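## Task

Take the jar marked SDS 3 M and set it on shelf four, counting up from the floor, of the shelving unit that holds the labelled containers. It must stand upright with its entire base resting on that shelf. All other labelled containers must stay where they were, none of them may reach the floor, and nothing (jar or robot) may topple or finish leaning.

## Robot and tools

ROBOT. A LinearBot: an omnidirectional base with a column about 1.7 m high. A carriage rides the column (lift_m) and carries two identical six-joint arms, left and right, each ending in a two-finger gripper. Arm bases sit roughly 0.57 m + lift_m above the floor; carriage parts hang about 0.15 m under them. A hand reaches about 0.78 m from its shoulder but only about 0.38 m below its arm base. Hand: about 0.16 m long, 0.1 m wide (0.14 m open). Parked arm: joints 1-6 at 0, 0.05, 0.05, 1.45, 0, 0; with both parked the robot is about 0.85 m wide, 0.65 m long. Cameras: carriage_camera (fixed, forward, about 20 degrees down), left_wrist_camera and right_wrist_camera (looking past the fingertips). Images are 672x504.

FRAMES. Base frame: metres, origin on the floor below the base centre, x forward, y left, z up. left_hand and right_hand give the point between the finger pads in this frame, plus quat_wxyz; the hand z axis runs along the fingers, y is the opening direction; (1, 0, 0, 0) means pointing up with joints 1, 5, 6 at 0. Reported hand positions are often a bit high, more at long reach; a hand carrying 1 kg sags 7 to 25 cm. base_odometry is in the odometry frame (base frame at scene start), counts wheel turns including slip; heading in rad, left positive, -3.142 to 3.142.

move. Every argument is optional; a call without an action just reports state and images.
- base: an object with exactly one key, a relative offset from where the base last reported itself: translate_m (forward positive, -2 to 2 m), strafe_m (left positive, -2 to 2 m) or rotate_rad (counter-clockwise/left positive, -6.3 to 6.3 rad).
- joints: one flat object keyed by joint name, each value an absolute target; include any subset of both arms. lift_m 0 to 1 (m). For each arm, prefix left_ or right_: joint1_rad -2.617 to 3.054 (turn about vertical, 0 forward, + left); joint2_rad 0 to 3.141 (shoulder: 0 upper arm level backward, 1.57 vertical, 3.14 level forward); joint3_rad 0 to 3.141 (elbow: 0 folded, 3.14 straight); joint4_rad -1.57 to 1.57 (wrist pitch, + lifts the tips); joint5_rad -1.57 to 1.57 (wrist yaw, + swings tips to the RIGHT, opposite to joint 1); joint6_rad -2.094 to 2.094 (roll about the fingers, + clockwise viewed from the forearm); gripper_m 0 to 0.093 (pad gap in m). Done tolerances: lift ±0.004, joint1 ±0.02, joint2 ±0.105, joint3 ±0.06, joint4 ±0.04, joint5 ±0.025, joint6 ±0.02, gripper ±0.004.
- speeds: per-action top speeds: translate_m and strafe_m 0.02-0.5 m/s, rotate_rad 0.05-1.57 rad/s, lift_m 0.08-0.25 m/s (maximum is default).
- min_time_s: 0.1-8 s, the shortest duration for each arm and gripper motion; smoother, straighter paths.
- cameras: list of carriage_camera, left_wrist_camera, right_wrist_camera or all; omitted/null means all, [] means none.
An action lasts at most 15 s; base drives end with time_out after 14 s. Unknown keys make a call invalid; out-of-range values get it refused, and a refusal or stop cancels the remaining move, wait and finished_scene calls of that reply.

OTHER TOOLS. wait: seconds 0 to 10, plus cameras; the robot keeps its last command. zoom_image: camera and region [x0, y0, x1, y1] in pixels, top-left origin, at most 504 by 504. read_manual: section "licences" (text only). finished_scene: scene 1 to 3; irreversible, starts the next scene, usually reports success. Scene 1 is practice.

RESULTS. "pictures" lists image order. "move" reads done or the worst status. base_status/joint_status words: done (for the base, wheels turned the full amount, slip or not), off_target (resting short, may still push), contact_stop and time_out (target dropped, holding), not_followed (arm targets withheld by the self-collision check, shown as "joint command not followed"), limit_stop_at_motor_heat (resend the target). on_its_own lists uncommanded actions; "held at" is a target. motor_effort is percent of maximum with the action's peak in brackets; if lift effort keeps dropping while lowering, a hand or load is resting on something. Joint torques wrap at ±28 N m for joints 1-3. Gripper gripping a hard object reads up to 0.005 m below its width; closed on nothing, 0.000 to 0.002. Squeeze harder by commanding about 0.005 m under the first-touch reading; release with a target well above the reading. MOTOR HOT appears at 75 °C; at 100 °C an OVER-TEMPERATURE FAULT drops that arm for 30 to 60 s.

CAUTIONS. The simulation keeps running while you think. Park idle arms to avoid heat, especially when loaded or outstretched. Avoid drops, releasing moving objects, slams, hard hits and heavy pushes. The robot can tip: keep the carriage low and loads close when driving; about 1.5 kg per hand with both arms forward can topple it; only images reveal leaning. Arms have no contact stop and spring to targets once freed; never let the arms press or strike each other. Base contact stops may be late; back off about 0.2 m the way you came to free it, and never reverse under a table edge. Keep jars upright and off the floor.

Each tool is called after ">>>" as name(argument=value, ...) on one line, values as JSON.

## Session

>>> move(cameras=["carriage_camera"])

Scene clock: 0.00 s.
Joint torques (N m): no reading
base_odometry: x=+0.000 y=+0.000 heading=+0.000
base_status: not commanded
joint_positions: lift_m=+0.300 left_joint1_rad=+0.003 left_joint2_rad=+0.041 left_joint3_rad=+0.027 left_joint4_rad=+1.437 left_joint5_rad=+0.023 left_joint6_rad=-0.040 left_gripper_m=+0.09396 right_joint1_rad=-0.006 right_joint2_rad=+0.054 right_joint3_rad=+0.055 right_joint4_rad=+1.492 right_joint5_rad=+0.035 right_joint6_rad=-0.048 right_gripper_m=+0.09396
joint_status: not commanded
motor_effort: lift_m=+37 drive_wheels=-3
left_hand: x=+0.2632 y=+0.3069 z=+1.3110 quat_wxyz=(+0.997, +0.010, +0.074, -0.019) (m; base frame)
right_hand: x=+0.2454 y=-0.3169 z=+1.3199 quat_wxyz=(+0.999, +0.017, +0.040, -0.028) (m; base frame)
pictures: carriage_camera
camera_calibration:
carriage_camera: T_world_to_cam=[[-0.0639136, -0.997492, -0.0304054, 0.0499761], [-0.298547, 0.0481838, -0.953178, 1.28642], [0.952252, -0.0518436, -0.300878, 0.248047], [0, 0, 0, 1]] pos_world=[0.151047, 0.000725986, 1.30234]

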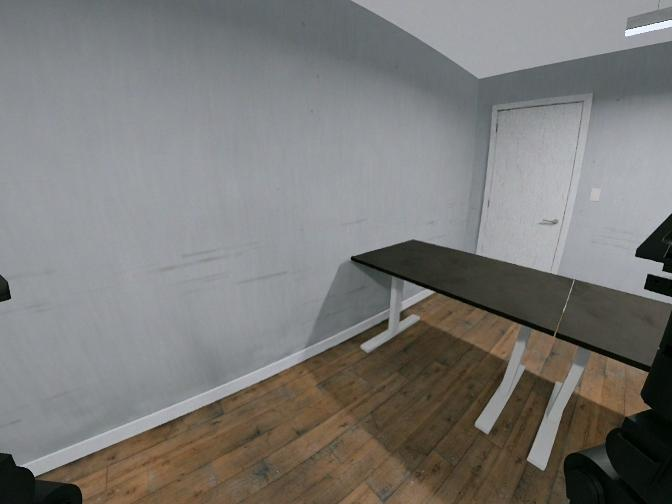

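>>> move(base={"rotate_rad":-0.9}, cameras=["carriage_camera"])

>>> move(base={"rotate_rad":2.3}, cameras=["carriage_camera"])

Scene clock: 2.70 s.
Joint torques (N m): left_arm=[0.24 4.19 6.78 -0.12 -0.13 -0.07] | right_arm=[-0.35 3.55 7.41 -0.2 0.03 0.03]
move: done
base_odometry: x=+0.000 y=+0.000 heading=-0.900
base_status: done
joint_positions: lift_m=+0.300 left_joint1_rad=+0.003 left_joint2_rad=+0.041 left_joint3_rad=+0.027 left_joint4_rad=+1.436 left_joint5_rad=+0.023 left_joint6_rad=-0.040 left_gripper_m=+0.09396 right_joint1_rad=-0.006 right_joint2_rad=+0.054 right_joint3_rad=+0.055 right_joint4_rad=+1.492 right_joint5_rad=+0.035 right_joint6_rad=-0.048 right_gripper_m=+0.09396
motor_effort: lift_m=+37(40) drive_wheels=+4(14)
left_hand: x=+0.2633 y=+0.3069 z=+1.3109 quat_wxyz=(+0.997, +0.010, +0.074, -0.019) (m; base frame)
right_hand: x=+0.2454 y=-0.3169 z=+1.3199 quat_wxyz=(+0.999, +0.017, +0.040, -0.028) (m; base frame)
pictures: carriage_camera
camera_calibration:
carriage_camera: T_world_to_cam=[[-0.0639136, -0.997492, -0.0304054, 0.0499761], [-0.298547, 0.0481838, -0.953178, 1.28642], [0.952252, -0.0518436, -0.300878, 0.248047], [0, 0, 0, 1]]

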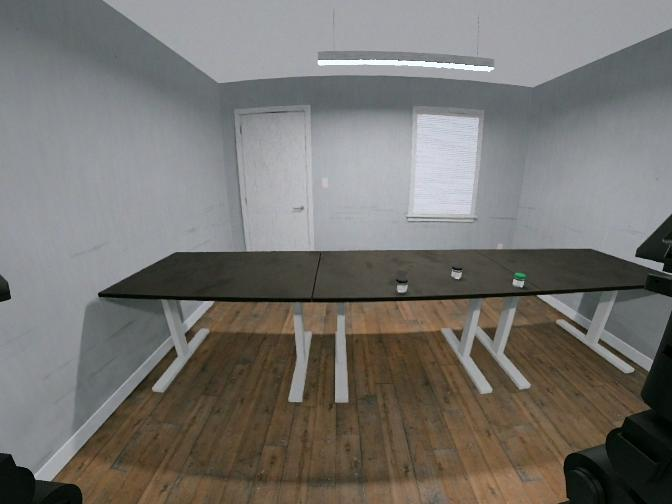

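Scene clock: 6.43 s.
Joint torques (N m): left_arm=[0.49 4.03 6.35 -0.04 -0.15 -0.09] | right_arm=[-0.5 3.64 7.27 -0.18 0.04 0.02]
move: done
base_odometry: x=+0.000 y=+0.000 heading=+1.400
base_status: done
joint_positions: lift_m=+0.300 left_joint1_rad=+0.003 left_joint2_rad=+0.041 left_joint3_rad=+0.027 left_joint4_rad=+1.435 left_joint5_rad=+0.023 left_joint6_rad=-0.040 left_gripper_m=+0.09398 right_joint1_rad=-0.006 right_joint2_rad=+0.054 right_joint3_rad=+0.055 right_joint4_rad=+1.490 right_joint5_rad=+0.035 right_joint6_rad=-0.048 right_gripper_m=+0.09398
motor_effort: lift_m=+37(40) drive_wheels=+4(22)
left_hand: x=+0.2637 y=+0.3069 z=+1.3109 quat_wxyz=(+0.997, +0.010, +0.075, -0.019) (m; base frame)
right_hand: x=+0.2459 y=-0.3169 z=+1.3199 quat_wxyz=(+0.999, +0.017, +0.041, -0.028) (m; base frame)
pictures: carriage_camera
camera_calibration:
carriage_camera: T_world_to_cam=[[-0.0639136, -0.997492, -0.0304054, 0.0499761], [-0.298547, 0.0481838, -0.953178, 1.28642], [0.952252, -0.0518436, -0.300878, 0.248047], [0, 0, 0, 1]]

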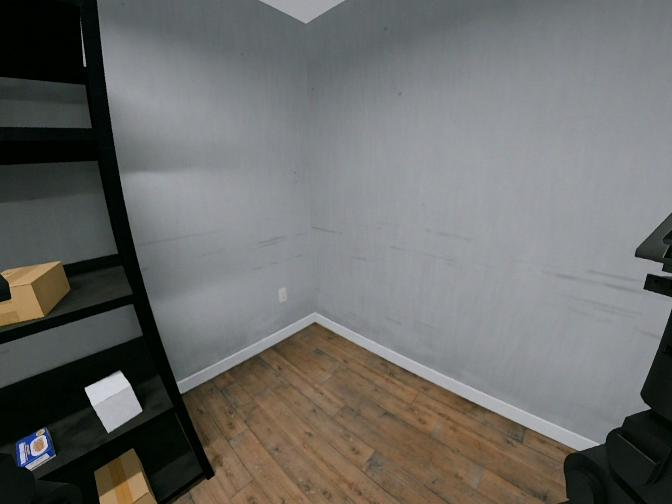

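>>> move(base={"rotate_rad":-2.3}, cameras=[])

>>> move(base={"strafe_m":-0.68}, cameras=[])

>>> move(base={"translate_m":0.45}, cameras=["carriage_camera"])

Scene clock: 11.17 s.
Joint torques (N m): left_arm=[0.39 4.07 6.69 -0.1 -0.17 -0.15] | right_arm=[-0.36 3.41 7.36 -0.19 0.03 0.01]
move: done
base_odometry: x=+0.000 y=+0.000 heading=-0.900
base_status: done
joint_positions: lift_m=+0.300 left_joint1_rad=+0.003 left_joint2_rad=+0.041 left_joint3_rad=+0.027 left_joint4_rad=+1.434 left_joint5_rad=+0.023 left_joint6_rad=-0.040 left_gripper_m=+0.09398 right_joint1_rad=-0.006 right_joint2_rad=+0.054 right_joint3_rad=+0.055 right_joint4_rad=+1.489 right_joint5_rad=+0.035 right_joint6_rad=-0.048 right_gripper_m=+0.09398
motor_effort: lift_m=+38(39) drive_wheels=+4(19)
left_hand: x=+0.2640 y=+0.3069 z=+1.3108 quat_wxyz=(+0.997, +0.010, +0.076, -0.019) (m; base frame)
right_hand: x=+0.2461 y=-0.3169 z=+1.3199 quat_wxyz=(+0.999, +0.017, +0.041, -0.028) (m; base frame)
pictures: none

Scene clock: 14.80 s.
Joint torques (N m): left_arm=[0.4 4.18 6.68 -0.02 -0.12 -0.13] | right_arm=[-0.32 3.49 7.38 -0.16 0.01 0]
move: done
base_odometry: x=-0.533 y=-0.422 heading=-0.900
base_status: done
joint_positions: lift_m=+0.300 left_joint1_rad=+0.004 left_joint2_rad=+0.041 left_joint3_rad=+0.027 left_joint4_rad=+1.434 left_joint5_rad=+0.023 left_joint6_rad=-0.040 left_gripper_m=+0.09398 right_joint1_rad=-0.005 right_joint2_rad=+0.054 right_joint3_rad=+0.055 right_joint4_rad=+1.489 right_joint5_rad=+0.035 right_joint6_rad=-0.048 right_gripper_m=+0.09398
motor_effort: lift_m=+39(39) drive_wheels=-7(19)
left_hand: x=+0.2640 y=+0.3069 z=+1.3108 quat_wxyz=(+0.997, +0.010, +0.076, -0.019) (m; base frame)
right_hand: x=+0.2461 y=-0.3169 z=+1.3199 quat_wxyz=(+0.999, +0.017, +0.041, -0.027) (m; base frame)
pictures: none

Scene clock: 17.77 s.
Joint torques (N m): left_arm=[0.36 4.19 6.86 -0.03 -0.23 -0.1] | right_arm=[-0.35 3.51 7.31 -0.15 0.04 0.02]
move: done
base_odometry: x=-0.254 y=-0.775 heading=-0.901
base_status: done
joint_positions: lift_m=+0.300 left_joint1_rad=+0.004 left_joint2_rad=+0.041 left_joint3_rad=+0.027 left_joint4_rad=+1.433 left_joint5_rad=+0.023 left_joint6_rad=-0.040 left_gripper_m=+0.09398 right_joint1_rad=-0.005 right_joint2_rad=+0.054 right_joint3_rad=+0.055 right_joint4_rad=+1.489 right_joint5_rad=+0.035 right_joint6_rad=-0.048 right_gripper_m=+0.09398
motor_effort: lift_m=+38(40) drive_wheels=-7(11)
left_hand: x=+0.2640 y=+0.3069 z=+1.3108 quat_wxyz=(+0.997, +0.010, +0.076, -0.019) (m; base frame)
right_hand: x=+0.2460 y=-0.3169 z=+1.3199 quat_wxyz=(+0.999, +0.017, +0.041, -0.027) (m; base frame)
pictures: carriage_camera
camera_calibration:
carriage_camera: T_world_to_cam=[[-0.0639136, -0.997492, -0.0304054, 0.0499761], [-0.298547, 0.0481838, -0.953178, 1.28642], [0.952252, -0.0518436, -0.300878, 0.248047], [0, 0, 0, 1]]

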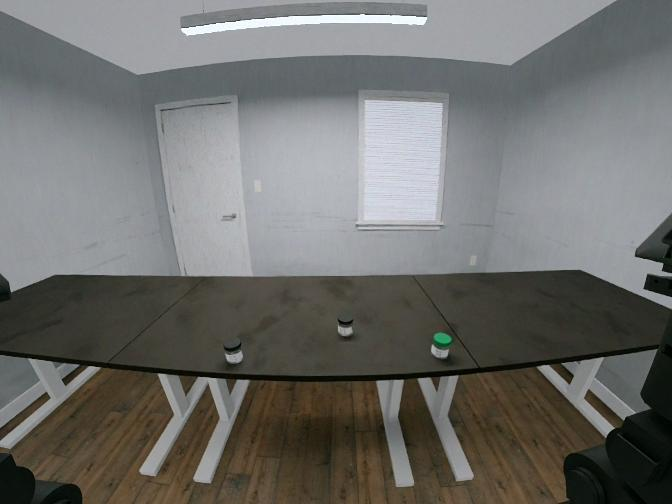

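>>> zoom_image(camera="carriage_camera", region=[216, 332, 252, 368])

>>> zoom_image(camera="carriage_camera", region=[328, 308, 364, 344])

>>> zoom_image(camera="carriage_camera", region=[424, 328, 460, 364])

Scaled by 14.000 from the camera's 672x504 image, which has a finer 960x720 frame.

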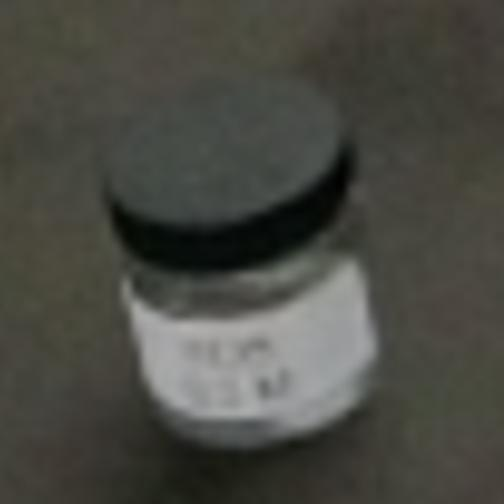

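Scaled by 14.000 from the camera's 672x504 image, which has a finer 960x720 frame.

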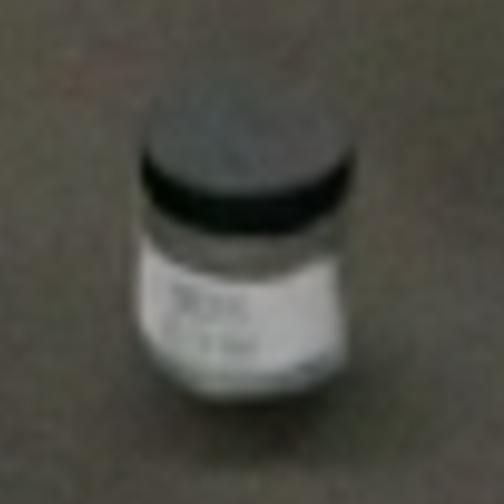

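Scaled by 14.000 from the camera's 672x504 image, which has a finer 960x720 frame.

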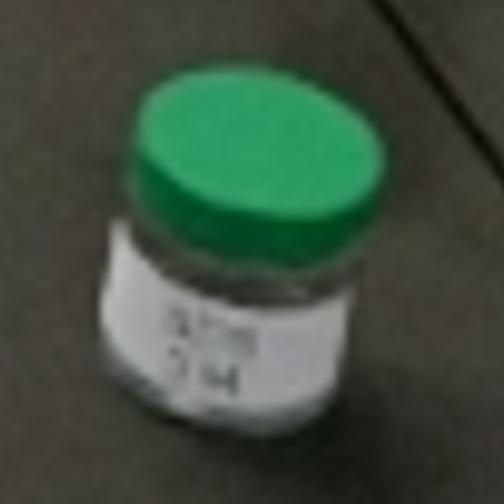

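>>> move(joints={"right_joint1_rad":-0.085,"right_joint2_rad":1.764,"right_joint3_rad":0.25,"right_joint4_rad":1.014,"right_joint5_rad":0,"right_joint6_rad":0,"right_gripper_m":0.093,"lift_m":0.3}, min_time_s=2.5, cameras=["right_wrist_camera"])

>>> move(joints={"lift_m":0.22}, cameras=["right_wrist_camera"])

Scene clock: 21.93 s.
Joint torques (N m): left_arm=[0.34 4.15 6.54 -0.09 -0.14 -0.09] | right_arm=[-1.02 -3.82 6.3 1.77 -0.12 0.2]
move: done
base_odometry: x=-0.254 y=-0.775 heading=-0.901
joint_positions: lift_m=+0.300 left_joint1_rad=+0.004 left_joint2_rad=+0.041 left_joint3_rad=+0.027 left_joint4_rad=+1.433 left_joint5_rad=+0.023 left_joint6_rad=-0.040 left_gripper_m=+0.09398 right_joint1_rad=-0.078 right_joint2_rad=+1.753 right_joint3_rad=+0.230 right_joint4_rad=+1.022 right_joint5_rad=+0.013 right_joint6_rad=-0.016 right_gripper_m=+0.09313
joint_status: all done
motor_effort: lift_m=+37(40) drive_wheels=-6(7)
left_hand: x=+0.2640 y=+0.3069 z=+1.3108 quat_wxyz=(+0.997, +0.010, +0.076, -0.019) (m; base frame)
right_hand: x=+0.5789 y=-0.3406 z=+0.9003 quat_wxyz=(+0.509, +0.030, +0.860, -0.029) (m; base frame)
pictures: right_wrist_camera
camera_calibration:
right_wrist_camera: T_world_to_cam=[[-0.0312919, -0.99951, 0.000575879, -0.318128], [-0.911176, 0.0282896, -0.411045, 0.909113], [0.410827, -0.0133871, -0.911615, 0.702002], [0, 0, 0, 1]]

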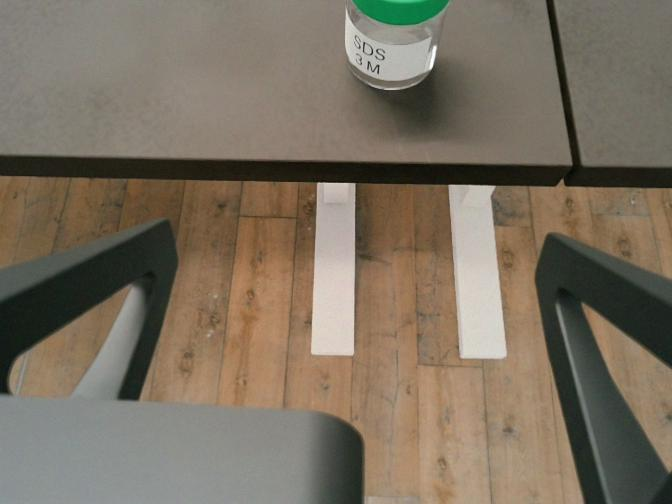

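Scene clock: 22.80 s.
Joint torques (N m): left_arm=[0.43 4.26 6.6 -0.08 -0.09 -0.13] | right_arm=[-1.09 -4.22 5.57 1.87 -0.11 0.18]
move: done
base_odometry: x=-0.254 y=-0.775 heading=-0.901
joint_positions: lift_m=+0.220 left_joint1_rad=+0.004 left_joint2_rad=+0.041 left_joint3_rad=+0.027 left_joint4_rad=+1.433 left_joint5_rad=+0.023 left_joint6_rad=-0.040 left_gripper_m=+0.09398 right_joint1_rad=-0.078 right_joint2_rad=+1.758 right_joint3_rad=+0.236 right_joint4_rad=+1.009 right_joint5_rad=+0.012 right_joint6_rad=-0.015 right_gripper_m=+0.09313
joint_status: all done
motor_effort: lift_m=+33(36) drive_wheels=+4(6)
left_hand: x=+0.2640 y=+0.3069 z=+1.2311 quat_wxyz=(+0.997, +0.010, +0.076, -0.019) (m; base frame)
right_hand: x=+0.5790 y=-0.3405 z=+0.8179 quat_wxyz=(+0.504, +0.030, +0.863, -0.029) (m; base frame)
pictures: right_wrist_camera
camera_calibration:
right_wrist_camera: T_world_to_cam=[[-0.0309978, -0.999519, -0.00103178, -0.316813], [-0.916083, 0.0288231, -0.399952, 0.869272], [0.399789, -0.0114524, -0.916536, 0.637872], [0, 0, 0, 1]]

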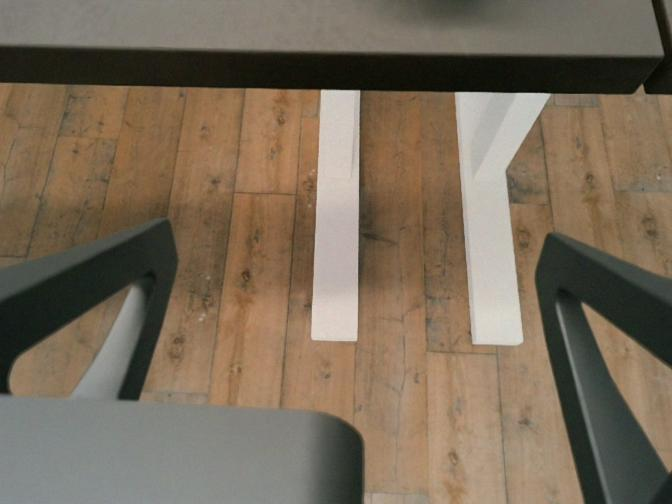

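>>> move(base={"translate_m":0.06}, speeds={"translate_m":0.15}, joints={"right_joint1_rad":-0.139,"right_joint2_rad":2.155,"right_joint3_rad":0.473,"right_joint4_rad":1.282}, min_time_s=1.5, cameras=["right_wrist_camera"])

Scene clock: 25.57 s.
Joint torques (N m): left_arm=[0.25 4.52 6.6 -0.07 -0.16 -0.15] | right_arm=[-1.03 -5.82 4.85 2.01 -0.1 0.21]
move: done
base_odometry: x=-0.217 y=-0.822 heading=-0.902
base_status: done
joint_positions: lift_m=+0.220 left_joint1_rad=+0.004 left_joint2_rad=+0.041 left_joint3_rad=+0.027 left_joint4_rad=+1.433 left_joint5_rad=+0.023 left_joint6_rad=-0.040 left_gripper_m=+0.09398 right_joint1_rad=-0.132 right_joint2_rad=+2.141 right_joint3_rad=+0.457 right_joint4_rad=+1.264 right_joint5_rad=+0.012 right_joint6_rad=-0.015 right_gripper_m=+0.09313
joint_status: all done
motor_effort: lift_m=+34(36) drive_wheels=-4(12)
left_hand: x=+0.2641 y=+0.3069 z=+1.2311 quat_wxyz=(+0.997, +0.010, +0.076, -0.019) (m; base frame)
right_hand: x=+0.6399 y=-0.3678 z=+0.7927 quat_wxyz=(+0.543, +0.052, +0.837, -0.045) (m; base frame)
pictures: right_wrist_camera
camera_calibration:
right_wrist_camera: T_world_to_cam=[[-0.0844488, -0.996423, 0.00318603, -0.310227], [-0.872444, 0.0723959, -0.483323, 0.97001], [0.481363, -0.0435957, -0.875436, 0.493516], [0, 0, 0, 1]]

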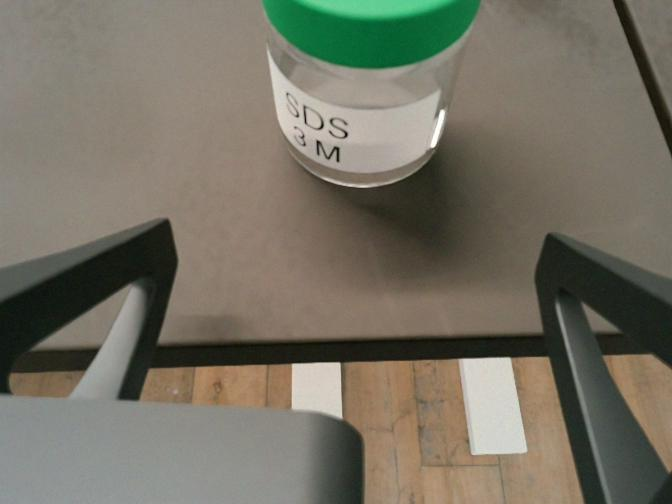

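>>> move(joints={"right_joint1_rad":-0.145,"right_joint2_rad":2.306,"right_joint3_rad":0.786,"right_joint4_rad":1.12}, min_time_s=2, cameras=["right_wrist_camera"])

>>> move(joints={"lift_m":0.205}, cameras=["right_wrist_camera"])

Scene clock: 28.60 s.
Joint torques (N m): left_arm=[0.1 4.19 6.57 -0.1 -0.14 -0.04] | right_arm=[-0.99 -7.46 6.38 1.79 -0.1 0.21]
move: done
base_odometry: x=-0.217 y=-0.822 heading=-0.902
joint_positions: lift_m=+0.220 left_joint1_rad=+0.004 left_joint2_rad=+0.041 left_joint3_rad=+0.027 left_joint4_rad=+1.433 left_joint5_rad=+0.023 left_joint6_rad=-0.040 left_gripper_m=+0.09398 right_joint1_rad=-0.138 right_joint2_rad=+2.290 right_joint3_rad=+0.766 right_joint4_rad=+1.129 right_joint5_rad=+0.012 right_joint6_rad=-0.015 right_gripper_m=+0.09313
joint_status: all done
motor_effort: lift_m=+34(36) drive_wheels=-4(5)
left_hand: x=+0.2641 y=+0.3069 z=+1.2311 quat_wxyz=(+0.997, +0.010, +0.076, -0.019) (m; base frame)
right_hand: x=+0.7123 y=-0.3804 z=+0.7832 quat_wxyz=(+0.553, +0.054, +0.830, -0.047) (m; base frame)
pictures: right_wrist_camera
camera_calibration:
right_wrist_camera: T_world_to_cam=[[-0.0906249, -0.995875, 0.0043923, -0.313005], [-0.859468, 0.0759823, -0.505511, 1.03901], [0.503092, -0.0495869, -0.862809, 0.422174], [0, 0, 0, 1]]

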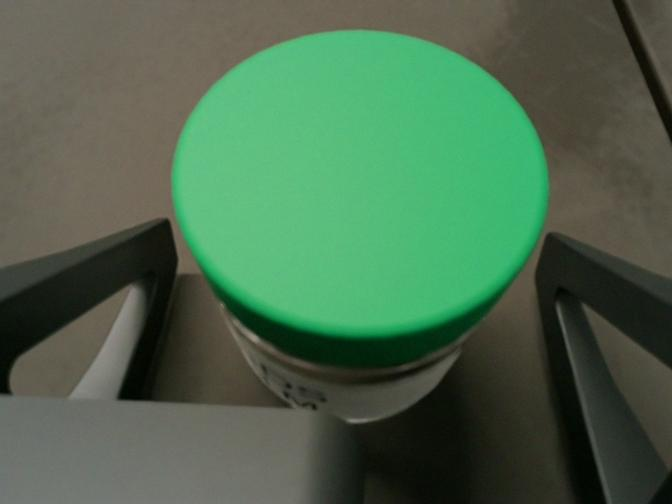

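Scene clock: 29.13 s.
Joint torques (N m): left_arm=[0.51 4.26 6.71 -0.08 -0.11 -0.1] | right_arm=[-1.05 -7.53 5.37 1.58 -0.02 0.08]
move: done
base_odometry: x=-0.217 y=-0.822 heading=-0.902
joint_positions: lift_m=+0.205 left_joint1_rad=+0.004 left_joint2_rad=+0.041 left_joint3_rad=+0.027 left_joint4_rad=+1.433 left_joint5_rad=+0.023 left_joint6_rad=-0.040 left_gripper_m=+0.09398 right_joint1_rad=-0.138 right_joint2_rad=+2.290 right_joint3_rad=+0.779 right_joint4_rad=+1.158 right_joint5_rad=+0.007 right_joint6_rad=-0.005 right_gripper_m=+0.09313
joint_status: all done
motor_effort: lift_m=+34(35) drive_wheels=-4(5)
left_hand: x=+0.2641 y=+0.3069 z=+1.2162 quat_wxyz=(+0.997, +0.010, +0.076, -0.019) (m; base frame)
right_hand: x=+0.7190 y=-0.3806 z=+0.7785 quat_wxyz=(+0.570, +0.056, +0.818, -0.044) (m; base frame)
pictures: right_wrist_camera
camera_calibration:
right_wrist_camera: T_world_to_cam=[[-0.0899819, -0.995933, -0.00456001, -0.306025], [-0.837531, 0.0781464, -0.540772, 1.05487], [0.538929, -0.0448405, -0.841157, 0.373937], [0, 0, 0, 1]]

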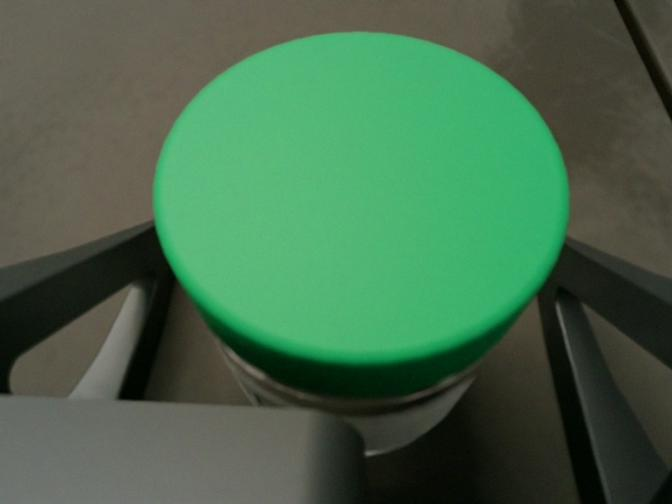

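>>> move(joints={"lift_m":0.215}, cameras=[])

>>> move(joints={"right_gripper_m":0.052}, min_time_s=2, cameras=["right_wrist_camera"])

>>> move(joints={"right_gripper_m":0.049}, min_time_s=1, cameras=[])

Scene clock: 30.23 s.
Joint torques (N m): left_arm=[0.16 4.16 6.42 -0.17 -0.1 -0.15] | right_arm=[-1.05 -7.92 4.93 1.83 -0.03 0.09]
move: done
base_odometry: x=-0.217 y=-0.822 heading=-0.902
joint_positions: lift_m=+0.215 left_joint1_rad=+0.004 left_joint2_rad=+0.041 left_joint3_rad=+0.027 left_joint4_rad=+1.434 left_joint5_rad=+0.023 left_joint6_rad=-0.040 left_gripper_m=+0.09398 right_joint1_rad=-0.138 right_joint2_rad=+2.294 right_joint3_rad=+0.779 right_joint4_rad=+1.129 right_joint5_rad=+0.007 right_joint6_rad=-0.005 right_gripper_m=+0.09313
joint_status: all done
motor_effort: lift_m=+39(50) drive_wheels=+2(5)
left_hand: x=+0.2638 y=+0.3069 z=+1.2259 quat_wxyz=(+0.997, +0.010, +0.076, -0.019) (m; base frame)
right_hand: x=+0.7159 y=-0.3801 z=+0.7795 quat_wxyz=(+0.557, +0.057, +0.828, -0.043) (m; base frame)
pictures: none

Scene clock: 32.53 s.
Joint torques (N m): left_arm=[0.55 4.29 6.74 -0.03 -0.17 -0.12] | right_arm=[-1.1 -7.9 5.16 1.83 -0.05 0.08]
move: done
base_odometry: x=-0.217 y=-0.822 heading=-0.902
joint_positions: lift_m=+0.215 left_joint1_rad=+0.004 left_joint2_rad=+0.041 left_joint3_rad=+0.027 left_joint4_rad=+1.434 left_joint5_rad=+0.023 left_joint6_rad=-0.040 left_gripper_m=+0.09398 right_joint1_rad=-0.138 right_joint2_rad=+2.294 right_joint3_rad=+0.779 right_joint4_rad=+1.128 right_joint5_rad=+0.007 right_joint6_rad=-0.005 right_gripper_m=+0.05454
joint_status: all done
motor_effort: lift_m=+38(41) drive_wheels=+2(4)
left_hand: x=+0.2638 y=+0.3069 z=+1.2259 quat_wxyz=(+0.997, +0.010, +0.076, -0.019) (m; base frame)
right_hand: x=+0.7159 y=-0.3801 z=+0.7794 quat_wxyz=(+0.556, +0.057, +0.828, -0.043) (m; base frame)
pictures: right_wrist_camera
camera_calibration:
right_wrist_camera: T_world_to_cam=[[-0.0901602, -0.995908, -0.00616144, -0.304485], [-0.85504, 0.0805766, -0.512263, 1.0439], [0.510663, -0.0409174, -0.858806, 0.41182], [0, 0, 0, 1]]

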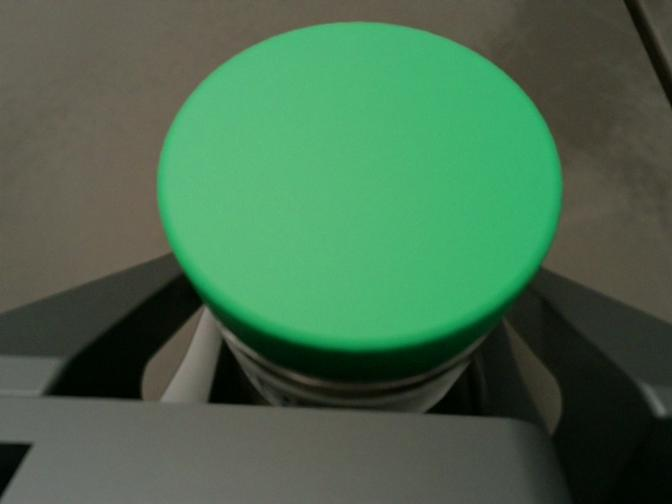

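Scene clock: 33.83 s.
Joint torques (N m): left_arm=[0.36 4.53 6.87 -0.06 -0.19 -0.11] | right_arm=[-1.05 -7.83 5.15 1.84 -0.04 0.09]
move: off_target
base_odometry: x=-0.217 y=-0.822 heading=-0.902
joint_positions: lift_m=+0.215 left_joint1_rad=+0.004 left_joint2_rad=+0.041 left_joint3_rad=+0.027 left_joint4_rad=+1.434 left_joint5_rad=+0.023 left_joint6_rad=-0.040 left_gripper_m=+0.09398 right_joint1_rad=-0.138 right_joint2_rad=+2.294 right_joint3_rad=+0.779 right_joint4_rad=+1.128 right_joint5_rad=+0.007 right_joint6_rad=-0.005 right_gripper_m=+0.05454
joint_status: right_gripper_m off_target (ended at +0.05454, target +0.04900)
motor_effort: lift_m=+39(40) drive_wheels=+2(2)
left_hand: x=+0.2638 y=+0.3069 z=+1.2259 quat_wxyz=(+0.997, +0.010, +0.076, -0.019) (m; base frame)
right_hand: x=+0.7159 y=-0.3801 z=+0.7794 quat_wxyz=(+0.556, +0.057, +0.828, -0.043) (m; base frame)
pictures: none

>>> move(joints={"lift_m":0.3}, speeds={"lift_m":0.1}, cameras=["right_wrist_camera"])

>>> move(joints={"right_joint1_rad":0.0,"right_joint2_rad":1.764,"right_joint3_rad":0.25,"right_joint4_rad":1.08}, min_time_s=2, base={"translate_m":-0.5}, speeds={"translate_m":0.25}, cameras=[])

>>> move(base={"rotate_rad":3.14}, speeds={"rotate_rad":1.0,"lift_m":0.12}, joints={"lift_m":0.65}, cameras=["carriage_camera"])

Scene clock: 36.23 s.
Joint torques (N m): left_arm=[0.35 4.19 6.57 -0.06 -0.13 -0.12] | right_arm=[-1.11 -8.34 5.2 1.99 -0.03 0.06]
move: done
base_odometry: x=-0.217 y=-0.822 heading=-0.902
joint_positions: lift_m=+0.300 left_joint1_rad=+0.004 left_joint2_rad=+0.041 left_joint3_rad=+0.027 left_joint4_rad=+1.434 left_joint5_rad=+0.023 left_joint6_rad=-0.040 left_gripper_m=+0.09398 right_joint1_rad=-0.138 right_joint2_rad=+2.299 right_joint3_rad=+0.779 right_joint4_rad=+1.111 right_joint5_rad=+0.007 right_joint6_rad=-0.005 right_gripper_m=+0.05454
joint_status: all done
motor_effort: lift_m=+40(48) drive_wheels=+2(4)
left_hand: x=+0.2638 y=+0.3069 z=+1.3108 quat_wxyz=(+0.997, +0.010, +0.076, -0.019) (m; base frame)
right_hand: x=+0.7135 y=-0.3798 z=+0.8579 quat_wxyz=(+0.547, +0.057, +0.834, -0.042) (m; base frame)
pictures: right_wrist_camera
camera_calibration:
right_wrist_camera: T_world_to_cam=[[-0.0903122, -0.995887, -0.00724944, -0.302837], [-0.86643, 0.0821574, -0.492492, 1.07383], [0.491062, -0.0381969, -0.870287, 0.505359], [0, 0, 0, 1]]

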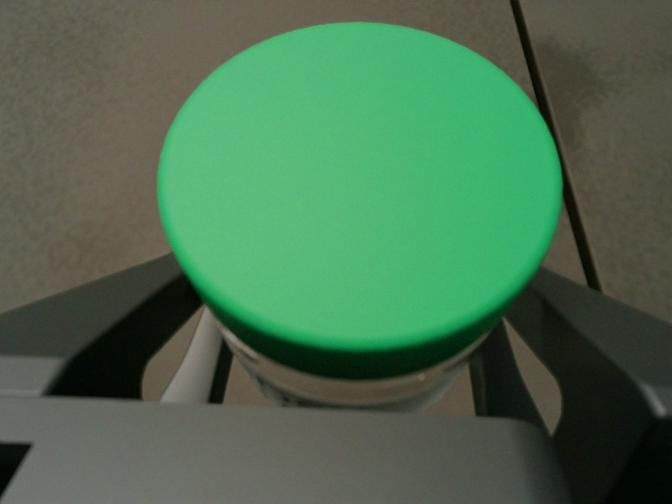

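Scene clock: 39.60 s.
Joint torques (N m): left_arm=[0.54 4.12 6.64 -0.07 -0.18 -0.15] | right_arm=[0.36 -7.32 3.62 1.94 -0.02 0.07]
move: done
base_odometry: x=-0.527 y=-0.430 heading=-0.902
base_status: done
joint_positions: lift_m=+0.300 left_joint1_rad=+0.004 left_joint2_rad=+0.041 left_joint3_rad=+0.027 left_joint4_rad=+1.434 left_joint5_rad=+0.023 left_joint6_rad=-0.040 left_gripper_m=+0.09398 right_joint1_rad=-0.007 right_joint2_rad=+1.792 right_joint3_rad=+0.255 right_joint4_rad=+1.073 right_joint5_rad=+0.007 right_joint6_rad=-0.005 right_gripper_m=+0.05453
joint_status: all done
motor_effort: lift_m=+40(42) drive_wheels=-2(14)
left_hand: x=+0.2637 y=+0.3069 z=+1.3108 quat_wxyz=(+0.997, +0.010, +0.075, -0.019) (m; base frame)
right_hand: x=+0.5908 y=-0.3145 z=+0.9051 quat_wxyz=(+0.525, +0.002, +0.851, -0.006) (m; base frame)
pictures: none

Scene clock: 44.30 s.
Joint torques (N m): left_arm=[0.57 4.19 6.57 -0.17 -0.18 -0.13] | right_arm=[0.23 -6.72 3.96 2 -0.03 0.07]
move: done
base_odometry: x=-0.527 y=-0.430 heading=+2.238
base_status: done
joint_positions: lift_m=+0.650 left_joint1_rad=+0.004 left_joint2_rad=+0.041 left_joint3_rad=+0.027 left_joint4_rad=+1.434 left_joint5_rad=+0.023 left_joint6_rad=-0.040 left_gripper_m=+0.09400 right_joint1_rad=-0.006 right_joint2_rad=+1.786 right_joint3_rad=+0.253 right_joint4_rad=+1.067 right_joint5_rad=+0.007 right_joint6_rad=-0.005 right_gripper_m=+0.05453
joint_status: all done
motor_effort: lift_m=+38(49) drive_wheels=+5(13)
left_hand: x=+0.2637 y=+0.3069 z=+1.6608 quat_wxyz=(+0.997, +0.010, +0.075, -0.019) (m; base frame)
right_hand: x=+0.5902 y=-0.3139 z=+1.2554 quat_wxyz=(+0.525, +0.002, +0.851, -0.006) (m; base frame)
pictures: carriage_camera
camera_calibration:
carriage_camera: T_world_to_cam=[[-0.0639136, -0.997492, -0.0304054, 0.0606132], [-0.298547, 0.0481838, -0.953178, 1.61988], [0.952252, -0.0518436, -0.300878, 0.353307], [0, 0, 0, 1]]

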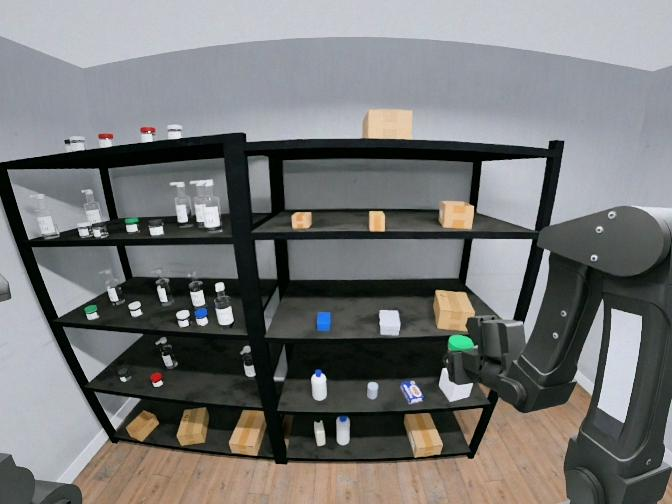

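>>> move(base={"rotate_rad":-0.09}, cameras=[])

>>> move(base={"strafe_m":0.9}, speeds={"strafe_m":0.35}, cameras=[])

>>> move(base={"translate_m":0.2}, speeds={"translate_m":0.25}, joints={"lift_m":0.7}, cameras=["carriage_camera"])

Scene clock: 47.07 s.
Joint torques (N m): left_arm=[0.28 4.16 6.8 -0.03 -0.15 -0.12] | right_arm=[0.13 -6.9 3.96 1.99 -0.06 0.08]
move: done
base_odometry: x=-0.527 y=-0.430 heading=+2.148
base_status: done
joint_positions: lift_m=+0.650 left_joint1_rad=+0.004 left_joint2_rad=+0.041 left_joint3_rad=+0.027 left_joint4_rad=+1.434 left_joint5_rad=+0.023 left_joint6_rad=-0.040 left_gripper_m=+0.09400 right_joint1_rad=-0.005 right_joint2_rad=+1.786 right_joint3_rad=+0.253 right_joint4_rad=+1.067 right_joint5_rad=+0.008 right_joint6_rad=-0.005 right_gripper_m=+0.05453
motor_effort: lift_m=+40(41) drive_wheels=-6(11)
left_hand: x=+0.2638 y=+0.3069 z=+1.6608 quat_wxyz=(+0.997, +0.010, +0.076, -0.019) (m; base frame)
right_hand: x=+0.5902 y=-0.3138 z=+1.2554 quat_wxyz=(+0.525, +0.002, +0.851, -0.006) (m; base frame)
pictures: none

Scene clock: 51.40 s.
Joint torques (N m): left_arm=[0.42 3.96 6.67 -0.09 -0.15 -0.11] | right_arm=[-0.02 -6.8 3.95 1.99 -0.04 0.07]
move: done
base_odometry: x=-1.280 y=-0.922 heading=+2.149
base_status: done
joint_positions: lift_m=+0.650 left_joint1_rad=+0.004 left_joint2_rad=+0.041 left_joint3_rad=+0.027 left_joint4_rad=+1.434 left_joint5_rad=+0.023 left_joint6_rad=-0.040 left_gripper_m=+0.09400 right_joint1_rad=-0.003 right_joint2_rad=+1.786 right_joint3_rad=+0.253 right_joint4_rad=+1.067 right_joint5_rad=+0.008 right_joint6_rad=-0.005 right_gripper_m=+0.05453
motor_effort: lift_m=+39(42) drive_wheels=-8(18)
left_hand: x=+0.2638 y=+0.3070 z=+1.6608 quat_wxyz=(+0.997, +0.010, +0.076, -0.019) (m; base frame)
right_hand: x=+0.5902 y=-0.3133 z=+1.2554 quat_wxyz=(+0.525, +0.001, +0.851, -0.005) (m; base frame)
pictures: none

Scene clock: 53.47 s.
Joint torques (N m): left_arm=[0.17 4.31 6.68 -0.03 -0.13 -0.1] | right_arm=[-0.03 -6.39 4.27 1.99 -0.05 0.07]
move: done
base_odometry: x=-1.390 y=-0.755 heading=+2.150
base_status: done
joint_positions: lift_m=+0.700 left_joint1_rad=+0.004 left_joint2_rad=+0.041 left_joint3_rad=+0.027 left_joint4_rad=+1.433 left_joint5_rad=+0.023 left_joint6_rad=-0.040 left_gripper_m=+0.09400 right_joint1_rad=-0.003 right_joint2_rad=+1.782 right_joint3_rad=+0.251 right_joint4_rad=+1.066 right_joint5_rad=+0.008 right_joint6_rad=-0.005 right_gripper_m=+0.05453
joint_status: all done
motor_effort: lift_m=+40(49) drive_wheels=-5(12)
left_hand: x=+0.2639 y=+0.3070 z=+1.7108 quat_wxyz=(+0.997, +0.010, +0.076, -0.019) (m; base frame)
right_hand: x=+0.5896 y=-0.3133 z=+1.3060 quat_wxyz=(+0.525, +0.001, +0.851, -0.005) (m; base frame)
pictures: carriage_camera
camera_calibration:
carriage_camera: T_world_to_cam=[[-0.0639136, -0.997492, -0.0304054, 0.0621334], [-0.298547, 0.0481838, -0.953178, 1.66754], [0.952252, -0.0518436, -0.300878, 0.368351], [0, 0, 0, 1]]

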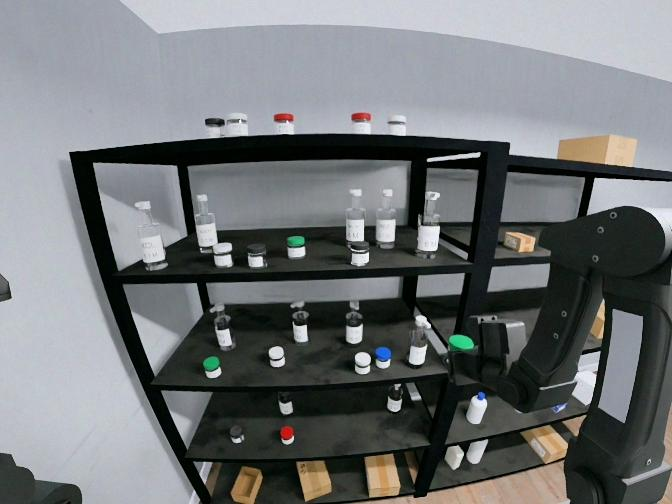

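>>> move(base={"strafe_m":0.25}, speeds={"strafe_m":0.25}, joints={"right_joint1_rad":0.227,"right_joint2_rad":1.636,"right_joint3_rad":1.28,"right_joint4_rad":0.042}, min_time_s=3, cameras=["carriage_camera"])

Scene clock: 57.90 s.
Joint torques (N m): left_arm=[0.18 4.3 6.78 -0.04 -0.14 -0.05] | right_arm=[0.24 -11.19 13.67 2.02 -0.04 0.09]
move: done
base_odometry: x=-1.599 y=-0.892 heading=+2.149
base_status: done
joint_positions: lift_m=+0.700 left_joint1_rad=+0.003 left_joint2_rad=+0.041 left_joint3_rad=+0.027 left_joint4_rad=+1.433 left_joint5_rad=+0.023 left_joint6_rad=-0.040 left_gripper_m=+0.09400 right_joint1_rad=+0.220 right_joint2_rad=+1.677 right_joint3_rad=+1.240 right_joint4_rad=+0.037 right_joint5_rad=+0.006 right_joint6_rad=-0.005 right_gripper_m=+0.05453
joint_status: all done
motor_effort: lift_m=+40(42) drive_wheels=-4(11)
left_hand: x=+0.2639 y=+0.3069 z=+1.7108 quat_wxyz=(+0.997, +0.010, +0.076, -0.019) (m; base frame)
right_hand: x=+0.7343 y=-0.1978 z=+1.5182 quat_wxyz=(+0.550, -0.092, +0.828, +0.057) (m; base frame)
pictures: carriage_camera
camera_calibration:
carriage_camera: T_world_to_cam=[[-0.0639136, -0.997492, -0.0304054, 0.0621334], [-0.298547, 0.0481838, -0.953178, 1.66754], [0.952252, -0.0518436, -0.300878, 0.368351], [0, 0, 0, 1]]

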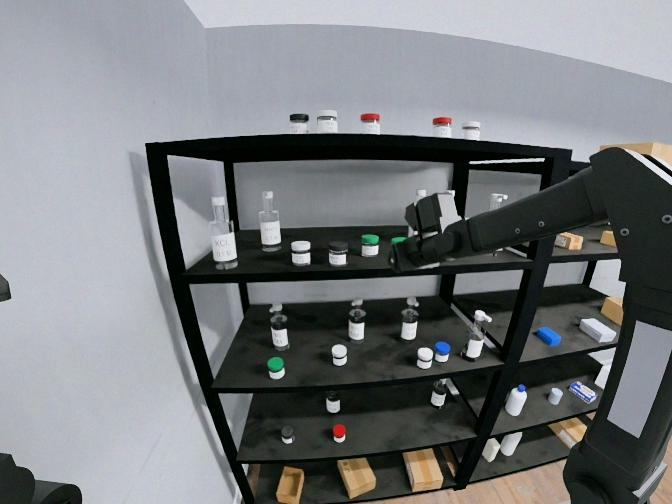

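>>> move(base={"translate_m":0.18}, speeds={"translate_m":0.15}, cameras=["carriage_camera","right_wrist_camera"])

Scene clock: 60.33 s.
Joint torques (N m): left_arm=[0.46 4.36 6.61 -0.06 -0.14 -0.16] | right_arm=[0.28 -10.86 13.7 2.04 -0.01 0.09]
move: done
base_odometry: x=-1.698 y=-0.741 heading=+2.150
base_status: done
joint_positions: lift_m=+0.700 left_joint1_rad=+0.003 left_joint2_rad=+0.041 left_joint3_rad=+0.027 left_joint4_rad=+1.433 left_joint5_rad=+0.023 left_joint6_rad=-0.040 left_gripper_m=+0.09400 right_joint1_rad=+0.220 right_joint2_rad=+1.674 right_joint3_rad=+1.240 right_joint4_rad=+0.033 right_joint5_rad=+0.006 right_joint6_rad=-0.005 right_gripper_m=+0.05453
motor_effort: lift_m=+40(42) drive_wheels=-5(10)
left_hand: x=+0.2639 y=+0.3069 z=+1.7108 quat_wxyz=(+0.997, +0.010, +0.076, -0.019) (m; base frame)
right_hand: x=+0.7335 y=-0.1979 z=+1.5187 quat_wxyz=(+0.549, -0.092, +0.829, +0.057) (m; base frame)
pictures: carriage_camera, right_wrist_camera
camera_calibration:
carriage_camera: T_world_to_cam=[[-0.0639136, -0.997492, -0.0304054, 0.0621334], [-0.298547, 0.0481838, -0.953178, 1.66754], [0.952252, -0.0518436, -0.300878, 0.368351], [0, 0, 0, 1]]
right_wrist_camera: T_world_to_cam=[[0.265168, -0.964173, -0.00746253, -0.369293], [-0.835749, -0.225975, -0.500459, 1.3303], [0.480843, 0.138943, -0.865728, 1.11318], [0, 0, 0, 1]]

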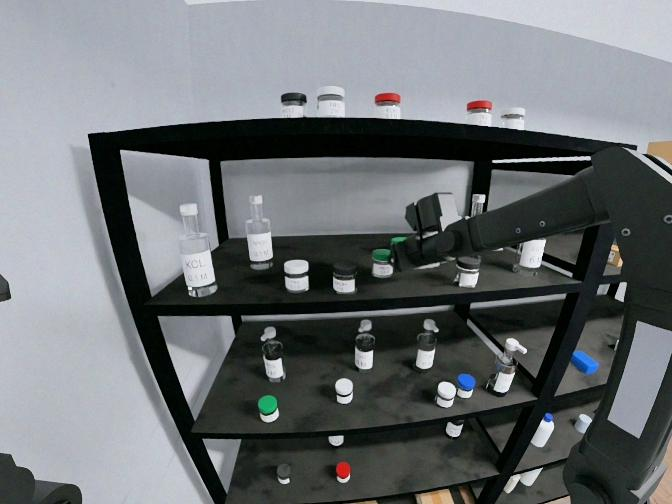

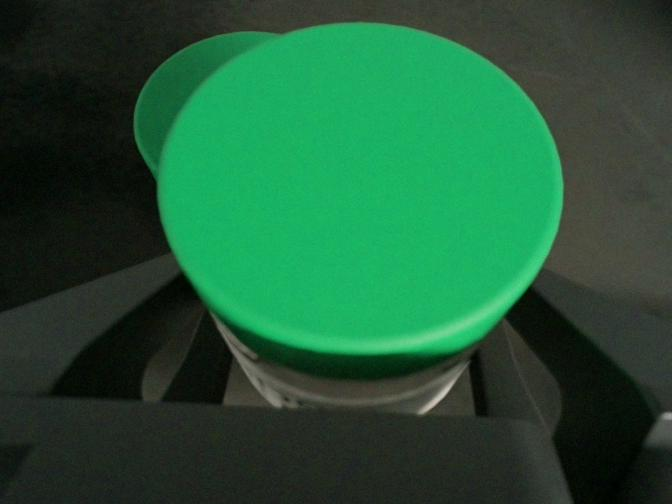

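>>> move(joints={"lift_m":0.652}, speeds={"lift_m":0.08}, cameras=["carriage_camera","right_wrist_camera"])

>>> zoom_image(camera="carriage_camera", region=[320, 170, 540, 310])

Scene clock: 62.20 s.
Joint torques (N m): left_arm=[0.57 4.03 6.53 -0.11 -0.13 -0.06] | right_arm=[0.13 -10.63 13.03 2 -0.02 0.08]
move: done
base_odometry: x=-1.698 y=-0.741 heading=+2.150
joint_positions: lift_m=+0.652 left_joint1_rad=+0.003 left_joint2_rad=+0.041 left_joint3_rad=+0.027 left_joint4_rad=+1.433 left_joint5_rad=+0.023 left_joint6_rad=-0.040 left_gripper_m=+0.09400 right_joint1_rad=+0.220 right_joint2_rad=+1.669 right_joint3_rad=+1.245 right_joint4_rad=+0.033 right_joint5_rad=+0.006 right_joint6_rad=-0.005 right_gripper_m=+0.05453
joint_status: all done
motor_effort: lift_m=+33(36) drive_wheels=-4(5)
left_hand: x=+0.2639 y=+0.3069 z=+1.6633 quat_wxyz=(+0.997, +0.010, +0.076, -0.019) (m; base frame)
right_hand: x=+0.7337 y=-0.1979 z=+1.4757 quat_wxyz=(+0.553, -0.092, +0.826, +0.057) (m; base frame)
pictures: carriage_camera, right_wrist_camera
camera_calibration:
carriage_camera: T_world_to_cam=[[-0.0639136, -0.997492, -0.0304054, 0.0606884], [-0.298547, 0.0481838, -0.953178, 1.62224], [0.952252, -0.0518436, -0.300878, 0.354051], [0, 0, 0, 1]]
right_wrist_camera: T_world_to_cam=[[0.265233, -0.964159, -0.00702209, -0.370319], [-0.831242, -0.224966, -0.508357, 1.31752], [0.488557, 0.14067, -0.861118, 1.06374], [0, 0, 0, 1]]

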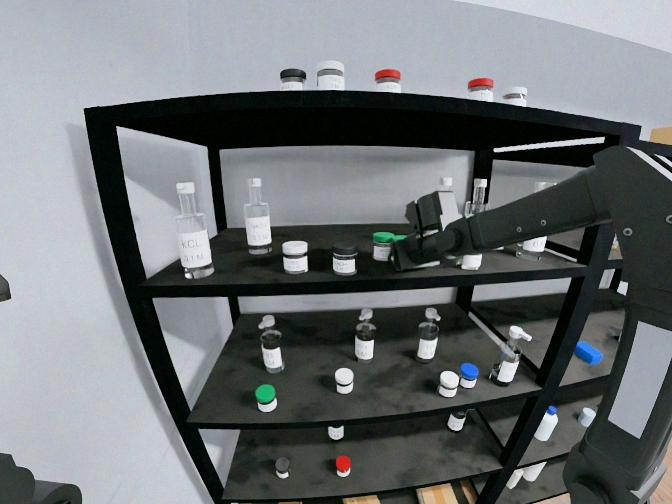

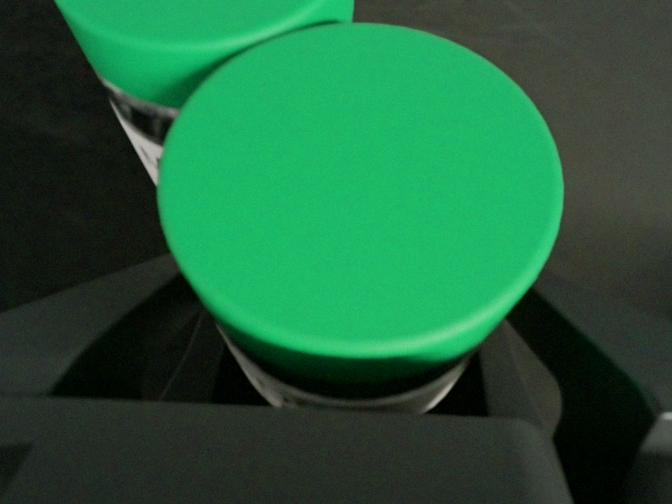

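Scaled by 2.291 from the camera's 672x504 image, which has a finer 960x720 frame.

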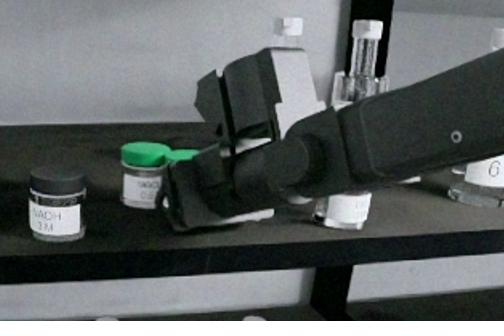

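>>> move(joints={"lift_m":0.645}, speeds={"lift_m":0.08}, cameras=["right_wrist_camera"])

Scene clock: 63.13 s.
Joint torques (N m): left_arm=[0.18 4.19 6.56 -0.11 -0.16 -0.13] | right_arm=[0.31 -9.92 12.59 1.96 -0.02 0.08]
move: done
base_odometry: x=-1.698 y=-0.741 heading=+2.150
joint_positions: lift_m=+0.645 left_joint1_rad=+0.003 left_joint2_rad=+0.041 left_joint3_rad=+0.027 left_joint4_rad=+1.433 left_joint5_rad=+0.023 left_joint6_rad=-0.040 left_gripper_m=+0.09400 right_joint1_rad=+0.220 right_joint2_rad=+1.661 right_joint3_rad=+1.250 right_joint4_rad=+0.038 right_joint5_rad=+0.006 right_joint6_rad=-0.005 right_gripper_m=+0.05453
joint_status: all done
motor_effort: lift_m=+31(36) drive_wheels=-4(4)
left_hand: x=+0.2639 y=+0.3069 z=+1.6563 quat_wxyz=(+0.997, +0.010, +0.076, -0.019) (m; base frame)
right_hand: x=+0.7338 y=-0.1979 z=+1.4762 quat_wxyz=(+0.561, -0.091, +0.821, +0.058) (m; base frame)
pictures: right_wrist_camera
camera_calibration:
right_wrist_camera: T_world_to_cam=[[0.265348, -0.964133, -0.00615788, -0.371675], [-0.822214, -0.222944, -0.523699, 1.33426], [0.503542, 0.144026, -0.851881, 1.04011], [0, 0, 0, 1]]

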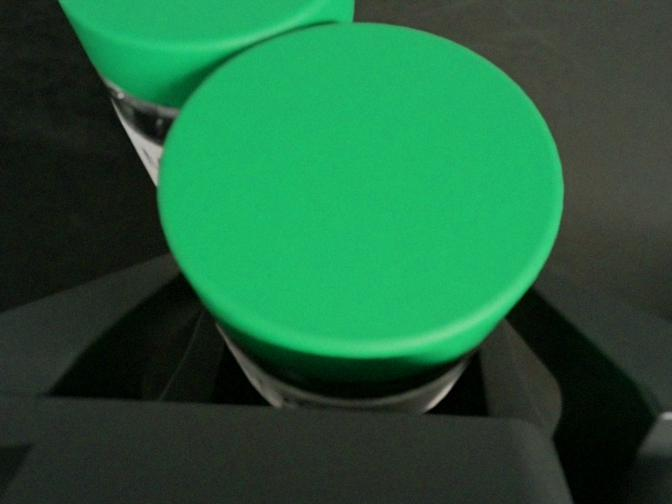

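>>> move(joints={"lift_m":0.652}, speeds={"lift_m":0.08}, cameras=[])

>>> move(joints={"right_gripper_m":0.057}, min_time_s=1.5, cameras=["carriage_camera","right_wrist_camera"])

>>> zoom_image(camera="carriage_camera", region=[360, 200, 500, 300])

Scene clock: 64.27 s.
Joint torques (N m): left_arm=[0.14 4.12 6.97 -0.02 -0.16 -0.08] | right_arm=[0.27 -9.83 12.33 1.99 -0.01 0.06]
move: done
base_odometry: x=-1.698 y=-0.741 heading=+2.150
joint_positions: lift_m=+0.652 left_joint1_rad=+0.003 left_joint2_rad=+0.041 left_joint3_rad=+0.027 left_joint4_rad=+1.434 left_joint5_rad=+0.023 left_joint6_rad=-0.040 left_gripper_m=+0.09400 right_joint1_rad=+0.220 right_joint2_rad=+1.660 right_joint3_rad=+1.252 right_joint4_rad=+0.031 right_joint5_rad=+0.006 right_joint6_rad=-0.005 right_gripper_m=+0.05453
joint_status: all done
motor_effort: lift_m=+41(48) drive_wheels=+2(5)
left_hand: x=+0.2638 y=+0.3069 z=+1.6628 quat_wxyz=(+0.997, +0.010, +0.076, -0.019) (m; base frame)
right_hand: x=+0.7334 y=-0.1980 z=+1.4826 quat_wxyz=(+0.559, -0.091, +0.822, +0.058) (m; base frame)
pictures: none

Scene clock: 66.07 s.
Joint torques (N m): left_arm=[0.35 4.18 6.61 -0.11 -0.15 -0.18] | right_arm=[0.32 -9.8 12.33 2.03 -0.03 0.08]
move: done
base_odometry: x=-1.698 y=-0.741 heading=+2.150
joint_positions: lift_m=+0.652 left_joint1_rad=+0.003 left_joint2_rad=+0.041 left_joint3_rad=+0.027 left_joint4_rad=+1.434 left_joint5_rad=+0.023 left_joint6_rad=-0.040 left_gripper_m=+0.09400 right_joint1_rad=+0.220 right_joint2_rad=+1.660 right_joint3_rad=+1.252 right_joint4_rad=+0.031 right_joint5_rad=+0.006 right_joint6_rad=-0.005 right_gripper_m=+0.05689
joint_status: all done
motor_effort: lift_m=+41(43) drive_wheels=+2(4)
left_hand: x=+0.2638 y=+0.3069 z=+1.6628 quat_wxyz=(+0.997, +0.010, +0.076, -0.019) (m; base frame)
right_hand: x=+0.7334 y=-0.1980 z=+1.4826 quat_wxyz=(+0.559, -0.091, +0.822, +0.058) (m; base frame)
pictures: carriage_camera, right_wrist_camera
camera_calibration:
carriage_camera: T_world_to_cam=[[-0.0639136, -0.997492, -0.0304054, 0.0606736], [-0.298547, 0.0481838, -0.953178, 1.62177], [0.952252, -0.0518436, -0.300878, 0.353905], [0, 0, 0, 1]]
right_wrist_camera: T_world_to_cam=[[0.265325, -0.964138, -0.00634193, -0.371323], [-0.824157, -0.22338, -0.520448, 1.33375], [0.500368, 0.143315, -0.85387, 1.05104], [0, 0, 0, 1]]

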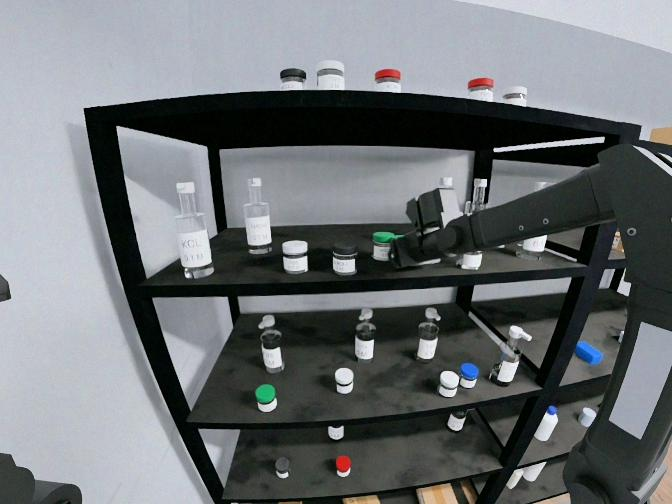

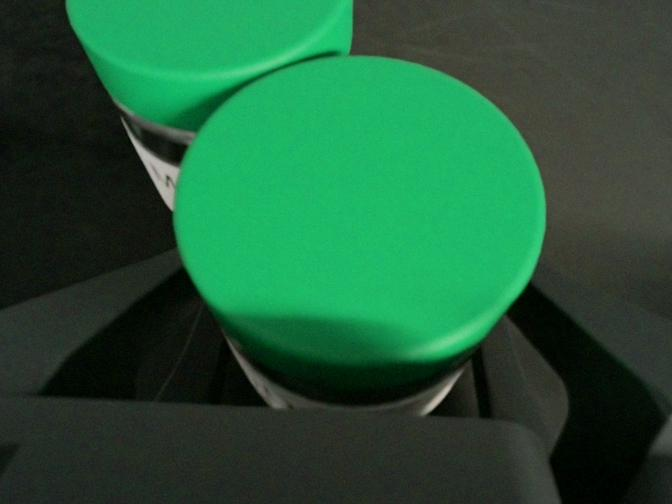

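Scaled by 3.600 from the camera's 672x504 image, which has a finer 960x720 frame.

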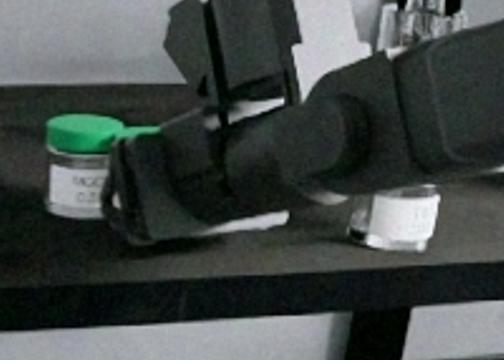

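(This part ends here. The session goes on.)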